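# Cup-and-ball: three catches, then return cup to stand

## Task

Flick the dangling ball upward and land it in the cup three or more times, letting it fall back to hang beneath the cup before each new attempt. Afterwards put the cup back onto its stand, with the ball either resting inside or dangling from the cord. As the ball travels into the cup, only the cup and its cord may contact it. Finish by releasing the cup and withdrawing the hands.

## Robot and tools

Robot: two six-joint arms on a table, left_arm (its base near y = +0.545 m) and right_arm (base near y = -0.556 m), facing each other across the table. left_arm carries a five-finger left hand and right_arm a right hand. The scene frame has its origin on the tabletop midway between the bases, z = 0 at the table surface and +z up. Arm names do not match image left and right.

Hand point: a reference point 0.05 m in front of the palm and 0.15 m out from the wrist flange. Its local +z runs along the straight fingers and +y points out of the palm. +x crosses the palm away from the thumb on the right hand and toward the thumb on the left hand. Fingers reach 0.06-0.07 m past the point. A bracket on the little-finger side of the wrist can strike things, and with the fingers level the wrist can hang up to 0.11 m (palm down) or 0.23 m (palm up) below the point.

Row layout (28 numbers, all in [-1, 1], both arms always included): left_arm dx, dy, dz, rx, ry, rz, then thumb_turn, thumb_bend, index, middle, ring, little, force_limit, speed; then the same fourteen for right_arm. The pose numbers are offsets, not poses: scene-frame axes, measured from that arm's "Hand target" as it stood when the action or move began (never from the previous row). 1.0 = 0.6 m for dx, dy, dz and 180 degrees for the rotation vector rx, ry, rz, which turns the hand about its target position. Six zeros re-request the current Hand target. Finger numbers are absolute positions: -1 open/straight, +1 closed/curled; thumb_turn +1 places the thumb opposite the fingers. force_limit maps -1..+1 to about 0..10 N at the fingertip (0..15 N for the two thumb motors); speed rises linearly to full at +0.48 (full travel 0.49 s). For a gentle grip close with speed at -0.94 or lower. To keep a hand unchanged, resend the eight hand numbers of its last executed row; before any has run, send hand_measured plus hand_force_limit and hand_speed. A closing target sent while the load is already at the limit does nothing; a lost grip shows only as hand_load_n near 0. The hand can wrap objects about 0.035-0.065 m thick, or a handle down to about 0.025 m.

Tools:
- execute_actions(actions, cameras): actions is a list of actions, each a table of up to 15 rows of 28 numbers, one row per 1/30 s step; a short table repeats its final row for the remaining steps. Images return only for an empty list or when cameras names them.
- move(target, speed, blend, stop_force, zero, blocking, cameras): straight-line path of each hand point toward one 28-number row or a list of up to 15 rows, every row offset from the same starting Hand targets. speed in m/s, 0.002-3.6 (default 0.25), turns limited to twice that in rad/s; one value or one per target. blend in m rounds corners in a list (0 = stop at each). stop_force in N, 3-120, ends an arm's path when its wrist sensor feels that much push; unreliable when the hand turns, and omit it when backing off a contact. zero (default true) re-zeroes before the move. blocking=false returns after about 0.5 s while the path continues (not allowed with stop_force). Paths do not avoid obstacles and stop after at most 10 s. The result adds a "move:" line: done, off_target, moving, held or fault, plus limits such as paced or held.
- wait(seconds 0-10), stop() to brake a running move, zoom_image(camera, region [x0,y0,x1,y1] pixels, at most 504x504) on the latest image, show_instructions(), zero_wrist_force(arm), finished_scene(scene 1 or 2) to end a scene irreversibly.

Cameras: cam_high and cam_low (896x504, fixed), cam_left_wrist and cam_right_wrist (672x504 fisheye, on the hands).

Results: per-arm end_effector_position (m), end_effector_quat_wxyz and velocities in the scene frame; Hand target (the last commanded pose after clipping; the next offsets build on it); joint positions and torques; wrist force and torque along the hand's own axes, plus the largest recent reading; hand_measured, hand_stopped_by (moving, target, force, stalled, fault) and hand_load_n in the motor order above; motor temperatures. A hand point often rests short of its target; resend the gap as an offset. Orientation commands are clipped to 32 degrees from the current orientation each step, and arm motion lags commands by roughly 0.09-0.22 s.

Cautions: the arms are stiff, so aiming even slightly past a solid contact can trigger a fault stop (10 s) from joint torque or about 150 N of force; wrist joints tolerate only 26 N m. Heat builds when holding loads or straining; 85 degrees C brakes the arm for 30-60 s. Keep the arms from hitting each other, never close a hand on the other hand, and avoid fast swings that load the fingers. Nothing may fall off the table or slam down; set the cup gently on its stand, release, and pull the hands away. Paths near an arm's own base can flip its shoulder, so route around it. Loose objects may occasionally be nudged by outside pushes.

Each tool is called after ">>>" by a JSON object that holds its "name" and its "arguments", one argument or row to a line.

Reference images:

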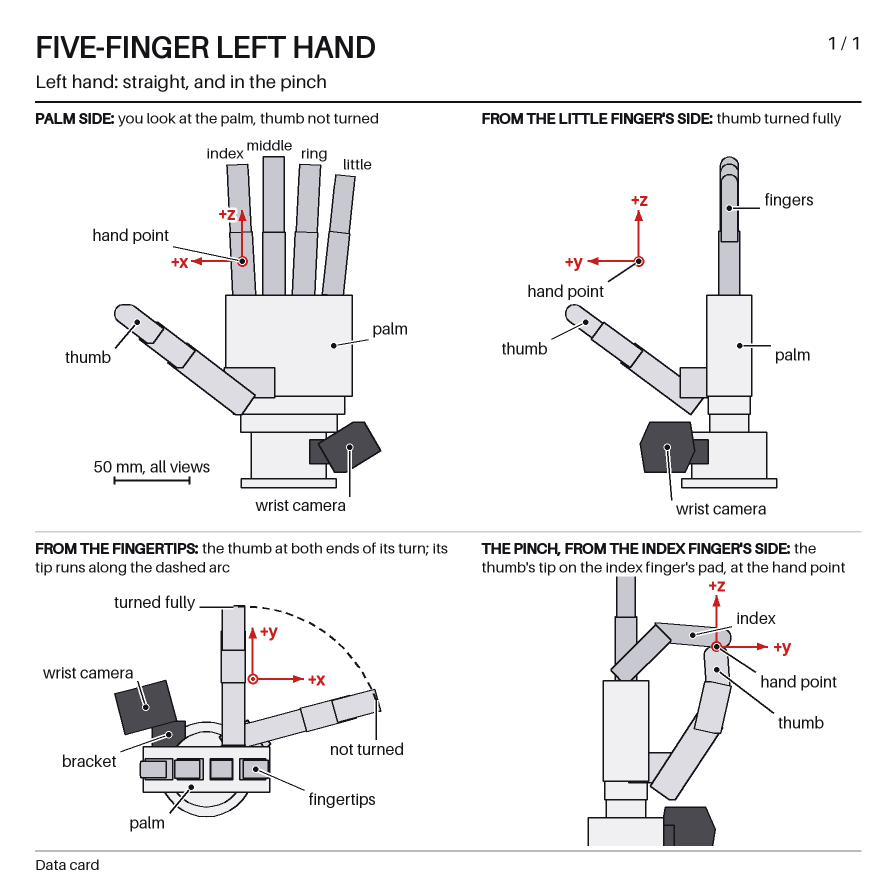

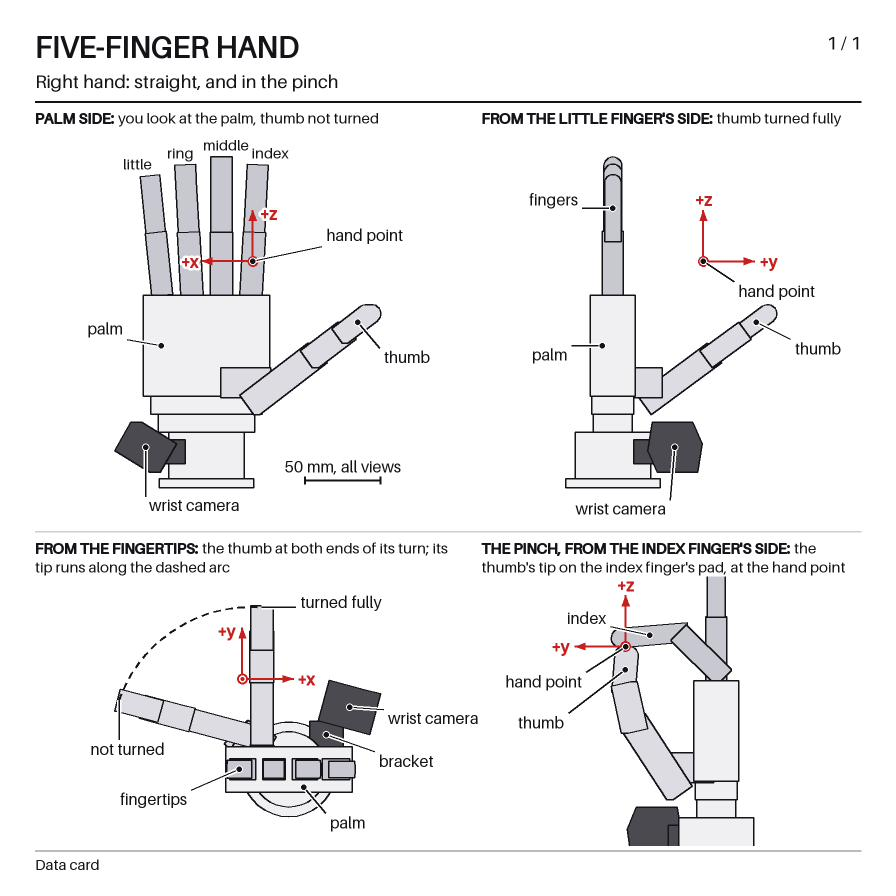

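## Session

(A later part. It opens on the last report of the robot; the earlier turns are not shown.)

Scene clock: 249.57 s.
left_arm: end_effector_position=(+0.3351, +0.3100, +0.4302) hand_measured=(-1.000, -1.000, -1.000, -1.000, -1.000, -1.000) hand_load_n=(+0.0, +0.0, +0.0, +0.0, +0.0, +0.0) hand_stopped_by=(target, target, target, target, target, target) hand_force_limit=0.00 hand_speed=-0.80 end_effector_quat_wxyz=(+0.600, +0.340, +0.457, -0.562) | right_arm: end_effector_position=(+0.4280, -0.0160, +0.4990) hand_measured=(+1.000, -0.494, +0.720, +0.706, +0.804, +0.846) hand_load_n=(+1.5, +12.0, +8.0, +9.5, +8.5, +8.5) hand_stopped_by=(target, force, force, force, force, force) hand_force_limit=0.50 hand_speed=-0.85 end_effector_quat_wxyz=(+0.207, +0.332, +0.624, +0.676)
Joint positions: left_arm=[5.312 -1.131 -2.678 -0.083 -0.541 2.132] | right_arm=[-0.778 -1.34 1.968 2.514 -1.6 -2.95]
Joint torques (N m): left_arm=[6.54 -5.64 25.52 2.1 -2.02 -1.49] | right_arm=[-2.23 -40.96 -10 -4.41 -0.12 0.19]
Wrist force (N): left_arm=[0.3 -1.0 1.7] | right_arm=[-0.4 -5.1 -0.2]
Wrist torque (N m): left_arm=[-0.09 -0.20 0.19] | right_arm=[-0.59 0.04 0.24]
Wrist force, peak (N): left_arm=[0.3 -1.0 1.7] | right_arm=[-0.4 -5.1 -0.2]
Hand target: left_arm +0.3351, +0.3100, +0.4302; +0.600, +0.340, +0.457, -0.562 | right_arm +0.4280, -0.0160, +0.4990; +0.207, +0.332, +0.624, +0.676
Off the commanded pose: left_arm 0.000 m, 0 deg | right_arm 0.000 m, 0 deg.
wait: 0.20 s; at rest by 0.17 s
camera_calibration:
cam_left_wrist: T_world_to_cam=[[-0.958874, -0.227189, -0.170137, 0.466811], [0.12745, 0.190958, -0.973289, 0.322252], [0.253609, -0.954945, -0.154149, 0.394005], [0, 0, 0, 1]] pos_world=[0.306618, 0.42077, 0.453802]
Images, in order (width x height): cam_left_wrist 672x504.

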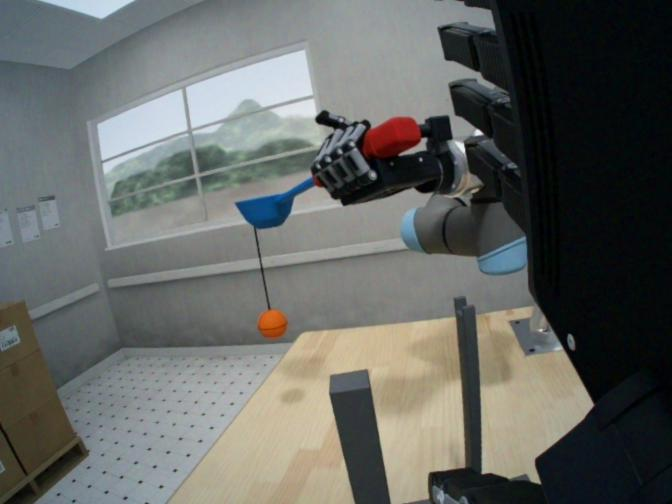

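>>> {"name": "move", "arguments": {
  "target": [
    [0,0,0,0,0,0,-1,-1,-1,-1,-1,-1,0,-0.8,-0.2475,-0.2475,0,0,0,0,1,0.98,0.98,0.98,0.98,0.98,0.5,-0.85],
    [0,0,0,0,0,0,-1,-1,-1,-1,-1,-1,0,-0.8,-0.2475,-0.2475,-0.3333,0,0,0,1,0.98,0.98,0.98,0.98,0.98,0.5,-0.85],
    [0,0,0,0,0,0,-1,-1,-1,-1,-1,-1,0,-0.8,-0.2475,-0.2475,-0.3770,0,0,0,1,0.98,0.98,0.98,0.98,0.98,0.5,-0.85]
  ],
  "speed": [0.2,0.2,0.06]
}}

>>> {"name": "wait", "arguments": {
  "seconds": 1.5
}}

>>> {"name": "move", "arguments": {
  "target": [
    [0,0,0,0,0,0,-1,-1,-1,-1,-1,-1,0,-0.8,0,0,0.009,0,0,0,1,0.98,0.98,0.98,0.98,0.98,0.5,-0.85],
    [0,0,0,0,0,0,-1,-1,-1,-1,-1,-1,0,-0.8,0,0,0.3770,0,0,0,1,0.98,0.98,0.98,0.98,0.98,0.5,-0.85]
  ],
  "speed": [0.002,0.15],
  "cameras": ["cam_left_wrist"]
}}

>>> {"name": "wait", "arguments": {
  "seconds": 0.2,
  "cameras": ["cam_left_wrist"]
}}

>>> {"name": "execute_actions", "arguments": {
  "actions": [
    [[0,0,0,0,0,0,-1,-1,-1,-1,-1,-1,0,-0.8,0,0,0,0,0,0,1,0.98,0.98,0.98,0.98,0.98,0.5,-0.85],[0,0,0,0,0,0,-1,-1,-1,-1,-1,-1,0,-0.8,0.0001,0.0001,0,0,0,0,1,0.98,0.98,0.98,0.98,0.98,0.5,-0.85],[0,0,0,0,0,0,-1,-1,-1,-1,-1,-1,0,-0.8,0.0003,0.0003,0,0,0,0,1,0.98,0.98,0.98,0.98,0.98,0.5,-0.85],[0,0,0,0,0,0,-1,-1,-1,-1,-1,-1,0,-0.8,0.0008,0.0008,0,0,0,0,1,0.98,0.98,0.98,0.98,0.98,0.5,-0.85],[0,0,0,0,0,0,-1,-1,-1,-1,-1,-1,0,-0.8,0.0015,0.0015,0,0,0,0,1,0.98,0.98,0.98,0.98,0.98,0.5,-0.85],[0,0,0,0,0,0,-1,-1,-1,-1,-1,-1,0,-0.8,0.0026,0.0026,0,0,0,0,1,0.98,0.98,0.98,0.98,0.98,0.5,-0.85],[0,0,0,0,0,0,-1,-1,-1,-1,-1,-1,0,-0.8,0.0041,0.0041,0,0,0,0,1,0.98,0.98,0.98,0.98,0.98,0.5,-0.85],[0,0,0,0,0,0,-1,-1,-1,-1,-1,-1,0,-0.8,0.0060,0.0060,0,0,0,0,1,0.98,0.98,0.98,0.98,0.98,0.5,-0.85],[0,0,0,0,0,0,-1,-1,-1,-1,-1,-1,0,-0.8,0.0084,0.0084,0,0,0,0,1,0.98,0.98,0.98,0.98,0.98,0.5,-0.85],[0,0,0,0,0,0,-1,-1,-1,-1,-1,-1,0,-0.8,0.0114,0.0114,0,0,0,0,1,0.98,0.98,0.98,0.98,0.98,0.5,-0.85],[0,0,0,0,0,0,-1,-1,-1,-1,-1,-1,0,-0.8,0.0149,0.0149,0,0,0,0,1,0.98,0.98,0.98,0.98,0.98,0.5,-0.85],[0,0,0,0,0,0,-1,-1,-1,-1,-1,-1,0,-0.8,0.0190,0.0190,0,0,0,0,1,0.98,0.98,0.98,0.98,0.98,0.5,-0.85],[0,0,0,0,0,0,-1,-1,-1,-1,-1,-1,0,-0.8,0.0237,0.0237,0,0,0,0,1,0.98,0.98,0.98,0.98,0.98,0.5,-0.85],[0,0,0,0,0,0,-1,-1,-1,-1,-1,-1,0,-0.8,0.0290,0.0290,0,0,0,0,1,0.98,0.98,0.98,0.98,0.98,0.5,-0.85],[0,0,0,0,0,0,-1,-1,-1,-1,-1,-1,0,-0.8,0.0349,0.0349,0,0,0,0,1,0.98,0.98,0.98,0.98,0.98,0.5,-0.85]],
    [[0,0,0,0,0,0,-1,-1,-1,-1,-1,-1,0,-0.8,0.0065,0.0065,0,0,0,0,1,0.98,0.98,0.98,0.98,0.98,0.5,-0.85],[0,0,0,0,0,0,-1,-1,-1,-1,-1,-1,0,-0.8,0.0135,0.0135,0,0,0,0,1,0.98,0.98,0.98,0.98,0.98,0.5,-0.85],[0,0,0,0,0,0,-1,-1,-1,-1,-1,-1,0,-0.8,0.0210,0.0210,0,0,0,0,1,0.98,0.98,0.98,0.98,0.98,0.5,-0.85],[0,0,0,0,0,0,-1,-1,-1,-1,-1,-1,0,-0.8,0.0290,0.0290,0,0,0,0,1,0.98,0.98,0.98,0.98,0.98,0.5,-0.85],[0,0,0,0,0,0,-1,-1,-1,-1,-1,-1,0,-0.8,0.0375,0.0375,0,0,0,0,1,0.98,0.98,0.98,0.98,0.98,0.5,-0.85],[0,0,0,0,0,0,-1,-1,-1,-1,-1,-1,0,-0.8,0.0463,0.0463,0,0,0,0,1,0.98,0.98,0.98,0.98,0.98,0.5,-0.85],[0,0,0,0,0,0,-1,-1,-1,-1,-1,-1,0,-0.8,0.0554,0.0554,0,0,0,0,1,0.98,0.98,0.98,0.98,0.98,0.5,-0.85],[0,0,0,0,0,0,-1,-1,-1,-1,-1,-1,0,-0.8,0.0648,0.0648,0,0,0,0,1,0.98,0.98,0.98,0.98,0.98,0.5,-0.85],[0,0,0,0,0,0,-1,-1,-1,-1,-1,-1,0,-0.8,0.0743,0.0743,0,0,0,0,1,0.98,0.98,0.98,0.98,0.98,0.5,-0.85],[0,0,0,0,0,0,-1,-1,-1,-1,-1,-1,0,-0.8,0.0840,0.0840,0,0,0,0,1,0.98,0.98,0.98,0.98,0.98,0.5,-0.85],[0,0,0,0,0,0,-1,-1,-1,-1,-1,-1,0,-0.8,0.0937,0.0937,0,0,0,0,1,0.98,0.98,0.98,0.98,0.98,0.5,-0.85],[0,0,0,0,0,0,-1,-1,-1,-1,-1,-1,0,-0.8,0.1034,0.1034,0,0,0,0,1,0.98,0.98,0.98,0.98,0.98,0.5,-0.85],[0,0,0,0,0,0,-1,-1,-1,-1,-1,-1,0,-0.8,0.1129,0.1129,0,0,0,0,1,0.98,0.98,0.98,0.98,0.98,0.5,-0.85],[0,0,0,0,0,0,-1,-1,-1,-1,-1,-1,0,-0.8,0.1223,0.1223,0,0,0,0,1,0.98,0.98,0.98,0.98,0.98,0.5,-0.85],[0,0,0,0,0,0,-1,-1,-1,-1,-1,-1,0,-0.8,0.1314,0.1314,0,0,0,0,1,0.98,0.98,0.98,0.98,0.98,0.5,-0.85]],
    [[0,0,0,0,0,0,-1,-1,-1,-1,-1,-1,0,-0.8,0.0088,0.0088,0,0,0,0,1,0.98,0.98,0.98,0.98,0.98,0.5,-0.85],[0,0,0,0,0,0,-1,-1,-1,-1,-1,-1,0,-0.8,0.0173,0.0173,0,0,0,0,1,0.98,0.98,0.98,0.98,0.98,0.5,-0.85],[0,0,0,0,0,0,-1,-1,-1,-1,-1,-1,0,-0.8,0.0253,0.0253,0,0,0,0,1,0.98,0.98,0.98,0.98,0.98,0.5,-0.85],[0,0,0,0,0,0,-1,-1,-1,-1,-1,-1,0,-0.8,0.0328,0.0328,0,0,0,0,1,0.98,0.98,0.98,0.98,0.98,0.5,-0.85],[0,0,0,0,0,0,-1,-1,-1,-1,-1,-1,0,-0.8,0.0398,0.0398,0,0,0,0,1,0.98,0.98,0.98,0.98,0.98,0.5,-0.85],[0,0,0,0,0,0,-1,-1,-1,-1,-1,-1,0,-0.8,0.0463,0.0463,0,0,0,0,1,0.98,0.98,0.98,0.98,0.98,0.5,-0.85],[0,0,0,0,0,0,-1,-1,-1,-1,-1,-1,0,-0.8,0.0522,0.0522,0,0,0,0,1,0.98,0.98,0.98,0.98,0.98,0.5,-0.85],[0,0,0,0,0,0,-1,-1,-1,-1,-1,-1,0,-0.8,0.0575,0.0575,0,0,0,0,1,0.98,0.98,0.98,0.98,0.98,0.5,-0.85],[0,0,0,0,0,0,-1,-1,-1,-1,-1,-1,0,-0.8,0.0622,0.0622,0,0,0,0,1,0.98,0.98,0.98,0.98,0.98,0.5,-0.85],[0,0,0,0,0,0,-1,-1,-1,-1,-1,-1,0,-0.8,0.0663,0.0663,0,0,0,0,1,0.98,0.98,0.98,0.98,0.98,0.5,-0.85],[0,0,0,0,0,0,-1,-1,-1,-1,-1,-1,0,-0.8,0.0698,0.0698,0,0,0,0,1,0.98,0.98,0.98,0.98,0.98,0.5,-0.85],[0,0,0,0,0,0,-1,-1,-1,-1,-1,-1,0,-0.8,0.0728,0.0728,0,0,0,0,1,0.98,0.98,0.98,0.98,0.98,0.5,-0.85],[0,0,0,0,0,0,-1,-1,-1,-1,-1,-1,0,-0.8,0.0752,0.0752,0,0,0,0,1,0.98,0.98,0.98,0.98,0.98,0.5,-0.85],[0,0,0,0,0,0,-1,-1,-1,-1,-1,-1,0,-0.8,0.0771,0.0771,0,0,0,0,1,0.98,0.98,0.98,0.98,0.98,0.5,-0.85],[0,0,0,0,0,0,-1,-1,-1,-1,-1,-1,0,-0.8,0.0786,0.0786,0,0,0,0,1,0.98,0.98,0.98,0.98,0.98,0.5,-0.85]],
    [[0,0,0,0,0,0,-1,-1,-1,-1,-1,-1,0,-0.8,0.0011,0.0011,0,0,0,0,1,0.98,0.98,0.98,0.98,0.98,0.5,-0.85],[0,0,0,0,0,0,-1,-1,-1,-1,-1,-1,0,-0.8,0.0018,0.0018,0,0,0,0,1,0.98,0.98,0.98,0.98,0.98,0.5,-0.85],[0,0,0,0,0,0,-1,-1,-1,-1,-1,-1,0,-0.8,0.0023,0.0023,0,0,0,0,1,0.98,0.98,0.98,0.98,0.98,0.5,-0.85],[0,0,0,0,0,0,-1,-1,-1,-1,-1,-1,0,-0.8,0.0025,0.0025,0,0,0,0,1,0.98,0.98,0.98,0.98,0.98,0.5,-0.85],[0,0,0,0,0,0,-1,-1,-1,-1,-1,-1,0,-0.8,0.0026,0.0026,0,0,0,0,1,0.98,0.98,0.98,0.98,0.98,0.5,-0.85]]
  ],
  "cameras": ["cam_left_wrist"]
}}

>>> {"name": "wait", "arguments": {
  "seconds": 0.2,
  "cameras": ["cam_left_wrist"]
}}

>>> {"name": "wait", "arguments": {
  "seconds": 0.2,
  "cameras": ["cam_left_wrist"]
}}

>>> {"name": "execute_actions", "arguments": {
  "actions": [
    [[0,0,0,0,0,0,-1,-1,-1,-1,-1,-1,0,-0.8,-0.0002,-0.0002,0,0,0,0,1,0.98,0.98,0.98,0.98,0.98,0.5,-0.85],[0,0,0,0,0,0,-1,-1,-1,-1,-1,-1,0,-0.8,-0.0021,-0.0021,0,0,0,0,1,0.98,0.98,0.98,0.98,0.98,0.5,-0.85],[0,0,0,0,0,0,-1,-1,-1,-1,-1,-1,0,-0.8,-0.0070,-0.0070,0,0,0,0,1,0.98,0.98,0.98,0.98,0.98,0.5,-0.85],[0,0,0,0,0,0,-1,-1,-1,-1,-1,-1,0,-0.8,-0.0157,-0.0157,0,0,0,0,1,0.98,0.98,0.98,0.98,0.98,0.5,-0.85],[0,0,0,0,0,0,-1,-1,-1,-1,-1,-1,0,-0.8,-0.0286,-0.0286,0,0,0,0,1,0.98,0.98,0.98,0.98,0.98,0.5,-0.85],[0,0,0,0,0,0,-1,-1,-1,-1,-1,-1,0,-0.8,-0.0454,-0.0454,0,0,0,0,1,0.98,0.98,0.98,0.98,0.98,0.5,-0.85],[0,0,0,0,0,0,-1,-1,-1,-1,-1,-1,0,-0.8,-0.0651,-0.0651,0,0,0,0,1,0.98,0.98,0.98,0.98,0.98,0.5,-0.85],[0,0,0,0,0,0,-1,-1,-1,-1,-1,-1,0,-0.8,-0.0864,-0.0864,0,0,0,0,1,0.98,0.98,0.98,0.98,0.98,0.5,-0.85],[0,0,0,0,0,0,-1,-1,-1,-1,-1,-1,0,-0.8,-0.1081,-0.1081,0,0,0,0,1,0.98,0.98,0.98,0.98,0.98,0.5,-0.85],[0,0,0,0,0,0,-1,-1,-1,-1,-1,-1,0,-0.8,-0.1295,-0.1295,0,0,0,0,1,0.98,0.98,0.98,0.98,0.98,0.5,-0.85],[0,0,0,0,0,0,-1,-1,-1,-1,-1,-1,0,-0.8,-0.1497,-0.1497,0,0,0,0,1,0.98,0.98,0.98,0.98,0.98,0.5,-0.85],[0,0,0,0,0,0,-1,-1,-1,-1,-1,-1,0,-0.8,-0.1673,-0.1673,0,0,0,0,1,0.98,0.98,0.98,0.98,0.98,0.5,-0.85],[0,0,0,0,0,0,-1,-1,-1,-1,-1,-1,0,-0.8,-0.1816,-0.1816,0,0,0,0,1,0.98,0.98,0.98,0.98,0.98,0.5,-0.85],[0,0,0,0,0,0,-1,-1,-1,-1,-1,-1,0,-0.8,-0.1916,-0.1916,0,0,0,0,1,0.98,0.98,0.98,0.98,0.98,0.5,-0.85],[0,0,0,0,0,0,-1,-1,-1,-1,-1,-1,0,-0.8,-0.1968,-0.1968,0,0,0,0,1,0.98,0.98,0.98,0.98,0.98,0.5,-0.85]],
    [[0,0,0,0,0,0,-1,-1,-1,-1,-1,-1,0,-0.8,0,0,0,0,0,0,1,0.98,0.98,0.98,0.98,0.98,0.5,-0.85],[0,0,0,0,0,0,-1,-1,-1,-1,-1,-1,0,-0.8,0.0052,0.0052,0,0,0,0,1,0.98,0.98,0.98,0.98,0.98,0.5,-0.85],[0,0,0,0,0,0,-1,-1,-1,-1,-1,-1,0,-0.8,0.0152,0.0152,0,0,0,0,1,0.98,0.98,0.98,0.98,0.98,0.5,-0.85],[0,0,0,0,0,0,-1,-1,-1,-1,-1,-1,0,-0.8,0.0295,0.0295,0,0,0,0,1,0.98,0.98,0.98,0.98,0.98,0.5,-0.85],[0,0,0,0,0,0,-1,-1,-1,-1,-1,-1,0,-0.8,0.0471,0.0471,0,0,0,0,1,0.98,0.98,0.98,0.98,0.98,0.5,-0.85],[0,0,0,0,0,0,-1,-1,-1,-1,-1,-1,0,-0.8,0.0673,0.0673,0,0,0,0,1,0.98,0.98,0.98,0.98,0.98,0.5,-0.85],[0,0,0,0,0,0,-1,-1,-1,-1,-1,-1,0,-0.8,0.0887,0.0887,0.0003,0,0,0,1,0.98,0.98,0.98,0.98,0.98,0.5,-0.85],[0,0,0,0,0,0,-1,-1,-1,-1,-1,-1,0,-0.8,0.1102,0.1102,0.0027,0,0,0,1,0.98,0.98,0.98,0.98,0.98,0.5,-0.85],[0,0,0,0,0,0,-1,-1,-1,-1,-1,-1,0,-0.8,0.1307,0.1307,0.0085,0,0,0,1,0.98,0.98,0.98,0.98,0.98,0.5,-0.85],[0,0,0,0,0,0,-1,-1,-1,-1,-1,-1,0,-0.8,0.1494,0.1494,0.0192,0,0,0,1,0.98,0.98,0.98,0.98,0.98,0.5,-0.85],[0,0,0,0,0,0,-1,-1,-1,-1,-1,-1,0,-0.8,0.1655,0.1655,0.0350,0,0,0,1,0.98,0.98,0.98,0.98,0.98,0.5,-0.85],[0,0,0,0,0,0,-1,-1,-1,-1,-1,-1,0,-0.8,0.1781,0.1781,0.0555,0,0,0,1,0.98,0.98,0.98,0.98,0.98,0.5,-0.85],[0,0,0,0,0,0,-1,-1,-1,-1,-1,-1,0,-0.8,0.1869,0.1869,0.0795,0,0,0,1,0.98,0.98,0.98,0.98,0.98,0.5,-0.85],[0,0,0,0,0,0,-1,-1,-1,-1,-1,-1,0,-0.8,0.1914,0.1914,0.1055,0,0,0,1,0.98,0.98,0.98,0.98,0.98,0.5,-0.85],[0,0,0,0,0,0,-1,-1,-1,-1,-1,-1,0,-0.8,0.1914,0.1914,0.1315,0,0,0,1,0.98,0.98,0.98,0.98,0.98,0.5,-0.85]],
    [[0,0,0,0,0,0,-1,-1,-1,-1,-1,-1,0,-0.8,-0.0045,-0.0045,0.0233,0,0,0,1,0.98,0.98,0.98,0.98,0.98,0.5,-0.85],[0,0,0,0,0,0,-1,-1,-1,-1,-1,-1,0,-0.8,-0.0133,-0.0133,0.0420,0,0,0,1,0.98,0.98,0.98,0.98,0.98,0.5,-0.85],[0,0,0,0,0,0,-1,-1,-1,-1,-1,-1,0,-0.8,-0.0259,-0.0259,0.0538,0,0,0,1,0.98,0.98,0.98,0.98,0.98,0.5,-0.85],[0,0,0,0,0,0,-1,-1,-1,-1,-1,-1,0,-0.8,-0.0407,-0.0433,0.0580,0,0,0,1,0.98,0.98,0.98,0.98,0.98,0.5,-0.85],[0,0,0,0,0,0,-1,-1,-1,-1,-1,-1,0,-0.8,-0.0556,-0.0658,0.0538,0,0,0,1,0.98,0.98,0.98,0.98,0.98,0.5,-0.85],[0,0,0,0,0,0,-1,-1,-1,-1,-1,-1,0,-0.8,-0.0702,-0.0922,0.0420,0,0,0,1,0.98,0.98,0.98,0.98,0.98,0.5,-0.85],[0,0,0,0,0,0,-1,-1,-1,-1,-1,-1,0,-0.8,-0.0843,-0.1209,0.0233,0,0,0,1,0.98,0.98,0.98,0.98,0.98,0.5,-0.85],[0,0,0,0,0,0,-1,-1,-1,-1,-1,-1,0,-0.8,-0.0968,-0.1498,0,0,0,0,1,0.98,0.98,0.98,0.98,0.98,0.5,-0.85],[0,0,0,0,0,0,-1,-1,-1,-1,-1,-1,0,-0.8,-0.1072,-0.1768,-0.0260,0,0,0,1,0.98,0.98,0.98,0.98,0.98,0.5,-0.85],[0,0,0,0,0,0,-1,-1,-1,-1,-1,-1,0,-0.8,-0.1165,-0.2007,-0.0523,0,0,0,1,0.98,0.98,0.98,0.98,0.98,0.5,-0.85],[0,0,0,0,0,0,-1,-1,-1,-1,-1,-1,0,-0.8,-0.1254,-0.2214,-0.0788,0,0,0,1,0.98,0.98,0.98,0.98,0.98,0.5,-0.85],[0,0,0,0,0,0,-1,-1,-1,-1,-1,-1,0,-0.8,-0.1345,-0.2379,-0.1052,0,0,0,1,0.98,0.98,0.98,0.98,0.98,0.5,-0.85],[0,0,0,0,0,0,-1,-1,-1,-1,-1,-1,0,-0.8,-0.1439,-0.2499,-0.1315,0,0,0,1,0.98,0.98,0.98,0.98,0.98,0.5,-0.85],[0,0,0,0,0,0,-1,-1,-1,-1,-1,-1,0,-0.8,-0.1528,-0.2588,-0.1560,0,0,0,1,0.98,0.98,0.98,0.98,0.98,0.5,-0.85],[0,0,0,0,0,0,-1,-1,-1,-1,-1,-1,0,-0.8,-0.1597,-0.2657,-0.1768,0,0,0,1,0.98,0.98,0.98,0.98,0.98,0.5,-0.85]],
    [[0,0,0,0,0,0,-1,-1,-1,-1,-1,-1,0,-0.8,-0.0048,-0.0048,-0.0168,0,0,0,1,0.98,0.98,0.98,0.98,0.98,0.5,-0.85],[0,0,0,0,0,0,-1,-1,-1,-1,-1,-1,0,-0.8,-0.0078,-0.0078,-0.0300,0,0,0,1,0.98,0.98,0.98,0.98,0.98,0.5,-0.85],[0,0,0,0,0,0,-1,-1,-1,-1,-1,-1,0,-0.8,-0.0087,-0.0087,-0.0395,0,0,0,1,0.98,0.98,0.98,0.98,0.98,0.5,-0.85],[0,0,0,0,0,0,-1,-1,-1,-1,-1,-1,0,-0.8,-0.0087,-0.0087,-0.0450,0,0,0,1,0.98,0.98,0.98,0.98,0.98,0.5,-0.85],[0,0,0,0,0,0,-1,-1,-1,-1,-1,-1,0,-0.8,-0.0087,-0.0087,-0.0468,0,0,0,1,0.98,0.98,0.98,0.98,0.98,0.5,-0.85]]
  ],
  "cameras": ["cam_left_wrist", "cam_high"]
}}

>>> {"name": "wait", "arguments": {
  "seconds": 0.0667,
  "cameras": ["cam_left_wrist"]
}}

>>> {"name": "wait", "arguments": {
  "seconds": 0.0667,
  "cameras": ["cam_left_wrist"]
}}

>>> {"name": "wait", "arguments": {
  "seconds": 0.2,
  "cameras": ["cam_left_wrist"]
}}

Scene clock: 266.20 s.
left_arm: end_effector_position=(+0.3351, +0.3100, +0.4302) hand_measured=(-1.000, -1.000, -1.000, -1.000, -1.000, -1.000) hand_load_n=(+0.5, +0.0, +0.0, +0.0, +0.0, +0.0) hand_stopped_by=(target, target, target, target, target, target) hand_force_limit=0.00 hand_speed=-0.80 end_effector_quat_wxyz=(+0.600, +0.340, +0.457, -0.562) | right_arm: end_effector_position=(+0.2796, -0.1644, +0.2728) hand_measured=(+1.000, -0.494, +0.720, +0.706, +0.804, +0.846) hand_load_n=(+1.5, +12.0, +7.5, +9.5, +8.5, +8.5) hand_stopped_by=(target, force, force, force, force, force) hand_force_limit=0.50 hand_speed=-0.85 end_effector_quat_wxyz=(+0.207, +0.332, +0.624, +0.676)
Joint positions: left_arm=[5.312 -1.131 -2.678 -0.083 -0.541 2.132] | right_arm=[-0.749 -0.959 2.62 1.479 -1.629 -2.95]
Joint torques (N m): left_arm=[6.25 -4.95 26.8 1.91 -2.15 -1.47] | right_arm=[-11.09 -17.67 10.62 -2.47 2.19 -1.28]
Wrist force (N): left_arm=[0.4 -0.9 1.9] | right_arm=[-0.4 -4.4 0.1]
Wrist torque (N m): left_arm=[-0.10 -0.21 0.19] | right_arm=[-0.56 0.03 0.24]
Wrist force, peak (N): left_arm=[0.4 -1.0 2.1] | right_arm=[-0.4 -7.8 -0.6]
Hand target: left_arm +0.3351, +0.3100, +0.4302; +0.600, +0.340, +0.457, -0.562 | right_arm +0.2795, -0.1645, +0.2728; +0.207, +0.332, +0.624, +0.676
Off the commanded pose: left_arm 0.000 m, 0 deg | right_arm 0.000 m, 0 deg.
move: done

Scene clock: 267.70 s.
left_arm: end_effector_position=(+0.3351, +0.3100, +0.4302) hand_measured=(-1.000, -1.000, -1.000, -1.000, -1.000, -1.000) hand_load_n=(+0.0, +0.0, +0.0, +0.0, +0.0, +0.0) hand_stopped_by=(target, target, target, target, target, target) hand_force_limit=0.00 hand_speed=-0.80 end_effector_quat_wxyz=(+0.600, +0.340, +0.457, -0.562) | right_arm: end_effector_position=(+0.2795, -0.1645, +0.2728) hand_measured=(+1.000, -0.494, +0.720, +0.706, +0.804, +0.846) hand_load_n=(+1.5, +12.0, +8.0, +9.5, +8.5, +8.5) hand_stopped_by=(target, force, force, force, force, force) hand_force_limit=0.50 hand_speed=-0.85 end_effector_quat_wxyz=(+0.207, +0.332, +0.624, +0.676)
Joint positions: left_arm=[5.312 -1.131 -2.678 -0.083 -0.541 2.132] | right_arm=[-0.749 -0.959 2.621 1.479 -1.629 -2.95]
Joint torques (N m): left_arm=[5.21 -5.62 25.77 1.67 -2.12 -1.64] | right_arm=[-11.59 -13.25 11.26 -3.93 2.15 -2.05]
Wrist force (N): left_arm=[0.1 -0.8 1.3] | right_arm=[-0.1 -4.6 -0.4]
Wrist torque (N m): left_arm=[-0.04 -0.18 0.17] | right_arm=[-0.56 0.00 0.25]
Wrist force, peak (N): left_arm=[0.3 -1.1 2.0] | right_arm=[-0.4 -4.9 -0.4]
Hand target: left_arm +0.3351, +0.3100, +0.4302; +0.600, +0.340, +0.457, -0.562 | right_arm +0.2795, -0.1645, +0.2728; +0.207, +0.332, +0.624, +0.676
Off the commanded pose: left_arm 0.000 m, 0 deg | right_arm 0.000 m, 0 deg.
wait: 1.50 s; at rest by 0.17 s

Scene clock: 272.40 s.
left_arm: end_effector_position=(+0.3351, +0.3100, +0.4302) hand_measured=(-1.000, -1.000, -1.000, -1.000, -1.000, -1.000) hand_load_n=(+0.0, +0.0, +0.0, +0.0, +0.0, +0.0) hand_stopped_by=(target, target, target, target, target, target) hand_force_limit=0.00 hand_speed=-0.80 end_effector_quat_wxyz=(+0.600, +0.340, +0.457, -0.562) | right_arm: end_effector_position=(+0.2795, -0.1644, +0.4989) hand_measured=(+1.000, -0.494, +0.720, +0.706, +0.804, +0.846) hand_load_n=(+1.5, +12.0, +8.0, +9.0, +8.5, +9.0) hand_stopped_by=(target, force, force, force, force, force) hand_force_limit=0.50 hand_speed=-0.85 end_effector_quat_wxyz=(+0.207, +0.332, +0.624, +0.676)
Joint positions: left_arm=[5.312 -1.131 -2.678 -0.083 -0.541 2.132] | right_arm=[-0.749 -1.836 2.453 2.525 -1.629 -2.95]
Joint torques (N m): left_arm=[6.07 -5.51 26.59 1.75 -2.04 -1.6] | right_arm=[-10.93 -19.02 -22.88 0.44 2.38 1.15]
Wrist force (N): left_arm=[0.1 -0.5 1.6] | right_arm=[-0.7 -4.8 -0.2]
Wrist torque (N m): left_arm=[-0.01 -0.17 0.16] | right_arm=[-0.54 0.08 0.22]
Wrist force, peak (N): left_arm=[0.2 -1.2 1.8] | right_arm=[-0.4 -6.8 -0.5]
Hand target: left_arm +0.3351, +0.3100, +0.4302; +0.600, +0.340, +0.457, -0.562 | right_arm +0.2795, -0.1645, +0.4990; +0.207, +0.332, +0.624, +0.676
Off the commanded pose: left_arm 0.000 m, 0 deg | right_arm 0.000 m, 0 deg.
move: done
camera_calibration:
cam_left_wrist: T_world_to_cam=[[-0.958874, -0.227189, -0.170137, 0.466811], [0.12745, 0.190958, -0.973289, 0.322252], [0.253609, -0.954945, -0.154149, 0.394005], [0, 0, 0, 1]] pos_world=[0.306618, 0.42077, 0.453802]
Images, in order (width x height): cam_left_wrist 672x504.

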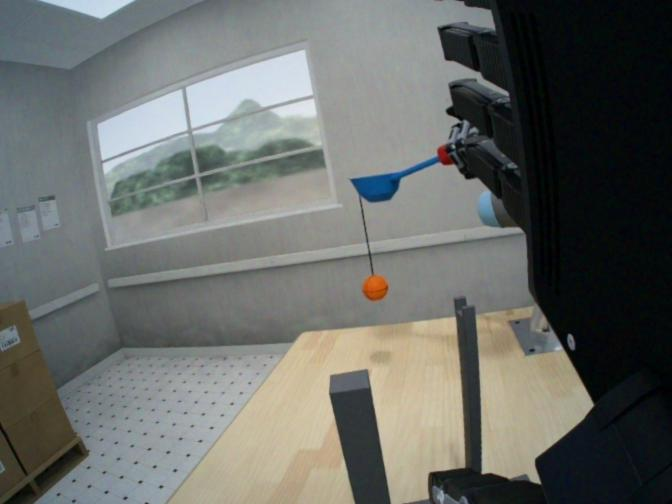

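Scene clock: 272.60 s.
left_arm: end_effector_position=(+0.3351, +0.3100, +0.4302) hand_measured=(-1.000, -1.000, -1.000, -1.000, -1.000, -1.000) hand_load_n=(+0.0, +0.0, +0.0, +0.0, +0.0, +0.0) hand_stopped_by=(target, target, target, target, target, target) hand_force_limit=0.00 hand_speed=-0.80 end_effector_quat_wxyz=(+0.600, +0.340, +0.457, -0.562) | right_arm: end_effector_position=(+0.2795, -0.1644, +0.4989) hand_measured=(+1.000, -0.494, +0.720, +0.706, +0.804, +0.846) hand_load_n=(+1.5, +12.0, +7.5, +9.5, +8.5, +9.0) hand_stopped_by=(target, force, force, force, force, force) hand_force_limit=0.50 hand_speed=-0.85 end_effector_quat_wxyz=(+0.207, +0.332, +0.624, +0.676)
Joint positions: left_arm=[5.312 -1.131 -2.678 -0.083 -0.541 2.132] | right_arm=[-0.749 -1.836 2.453 2.525 -1.629 -2.95]
Joint torques (N m): left_arm=[5.61 -6.03 25.52 1.77 -2.07 -1.61] | right_arm=[-11.17 -21.46 -28.38 0.13 2.24 0.56]
Wrist force (N): left_arm=[0.2 -0.9 1.4] | right_arm=[-0.2 -4.9 -0.5]
Wrist torque (N m): left_arm=[-0.07 -0.19 0.18] | right_arm=[-0.55 0.01 0.25]
Wrist force, peak (N): left_arm=[0.4 -1.1 1.9] | right_arm=[-0.6 -5.1 -0.5]
Hand target: left_arm +0.3351, +0.3100, +0.4302; +0.600, +0.340, +0.457, -0.562 | right_arm +0.2795, -0.1645, +0.4990; +0.207, +0.332, +0.624, +0.676
Off the commanded pose: left_arm 0.000 m, 0 deg | right_arm 0.000 m, 0 deg.
wait: 0.20 s; at rest by 0.17 s
camera_calibration:
cam_left_wrist: T_world_to_cam=[[-0.958874, -0.227189, -0.170137, 0.466811], [0.12745, 0.190958, -0.973289, 0.322252], [0.253609, -0.954945, -0.154149, 0.394005], [0, 0, 0, 1]] pos_world=[0.306618, 0.42077, 0.453802]
Images, in order (width x height): cam_left_wrist 672x504.

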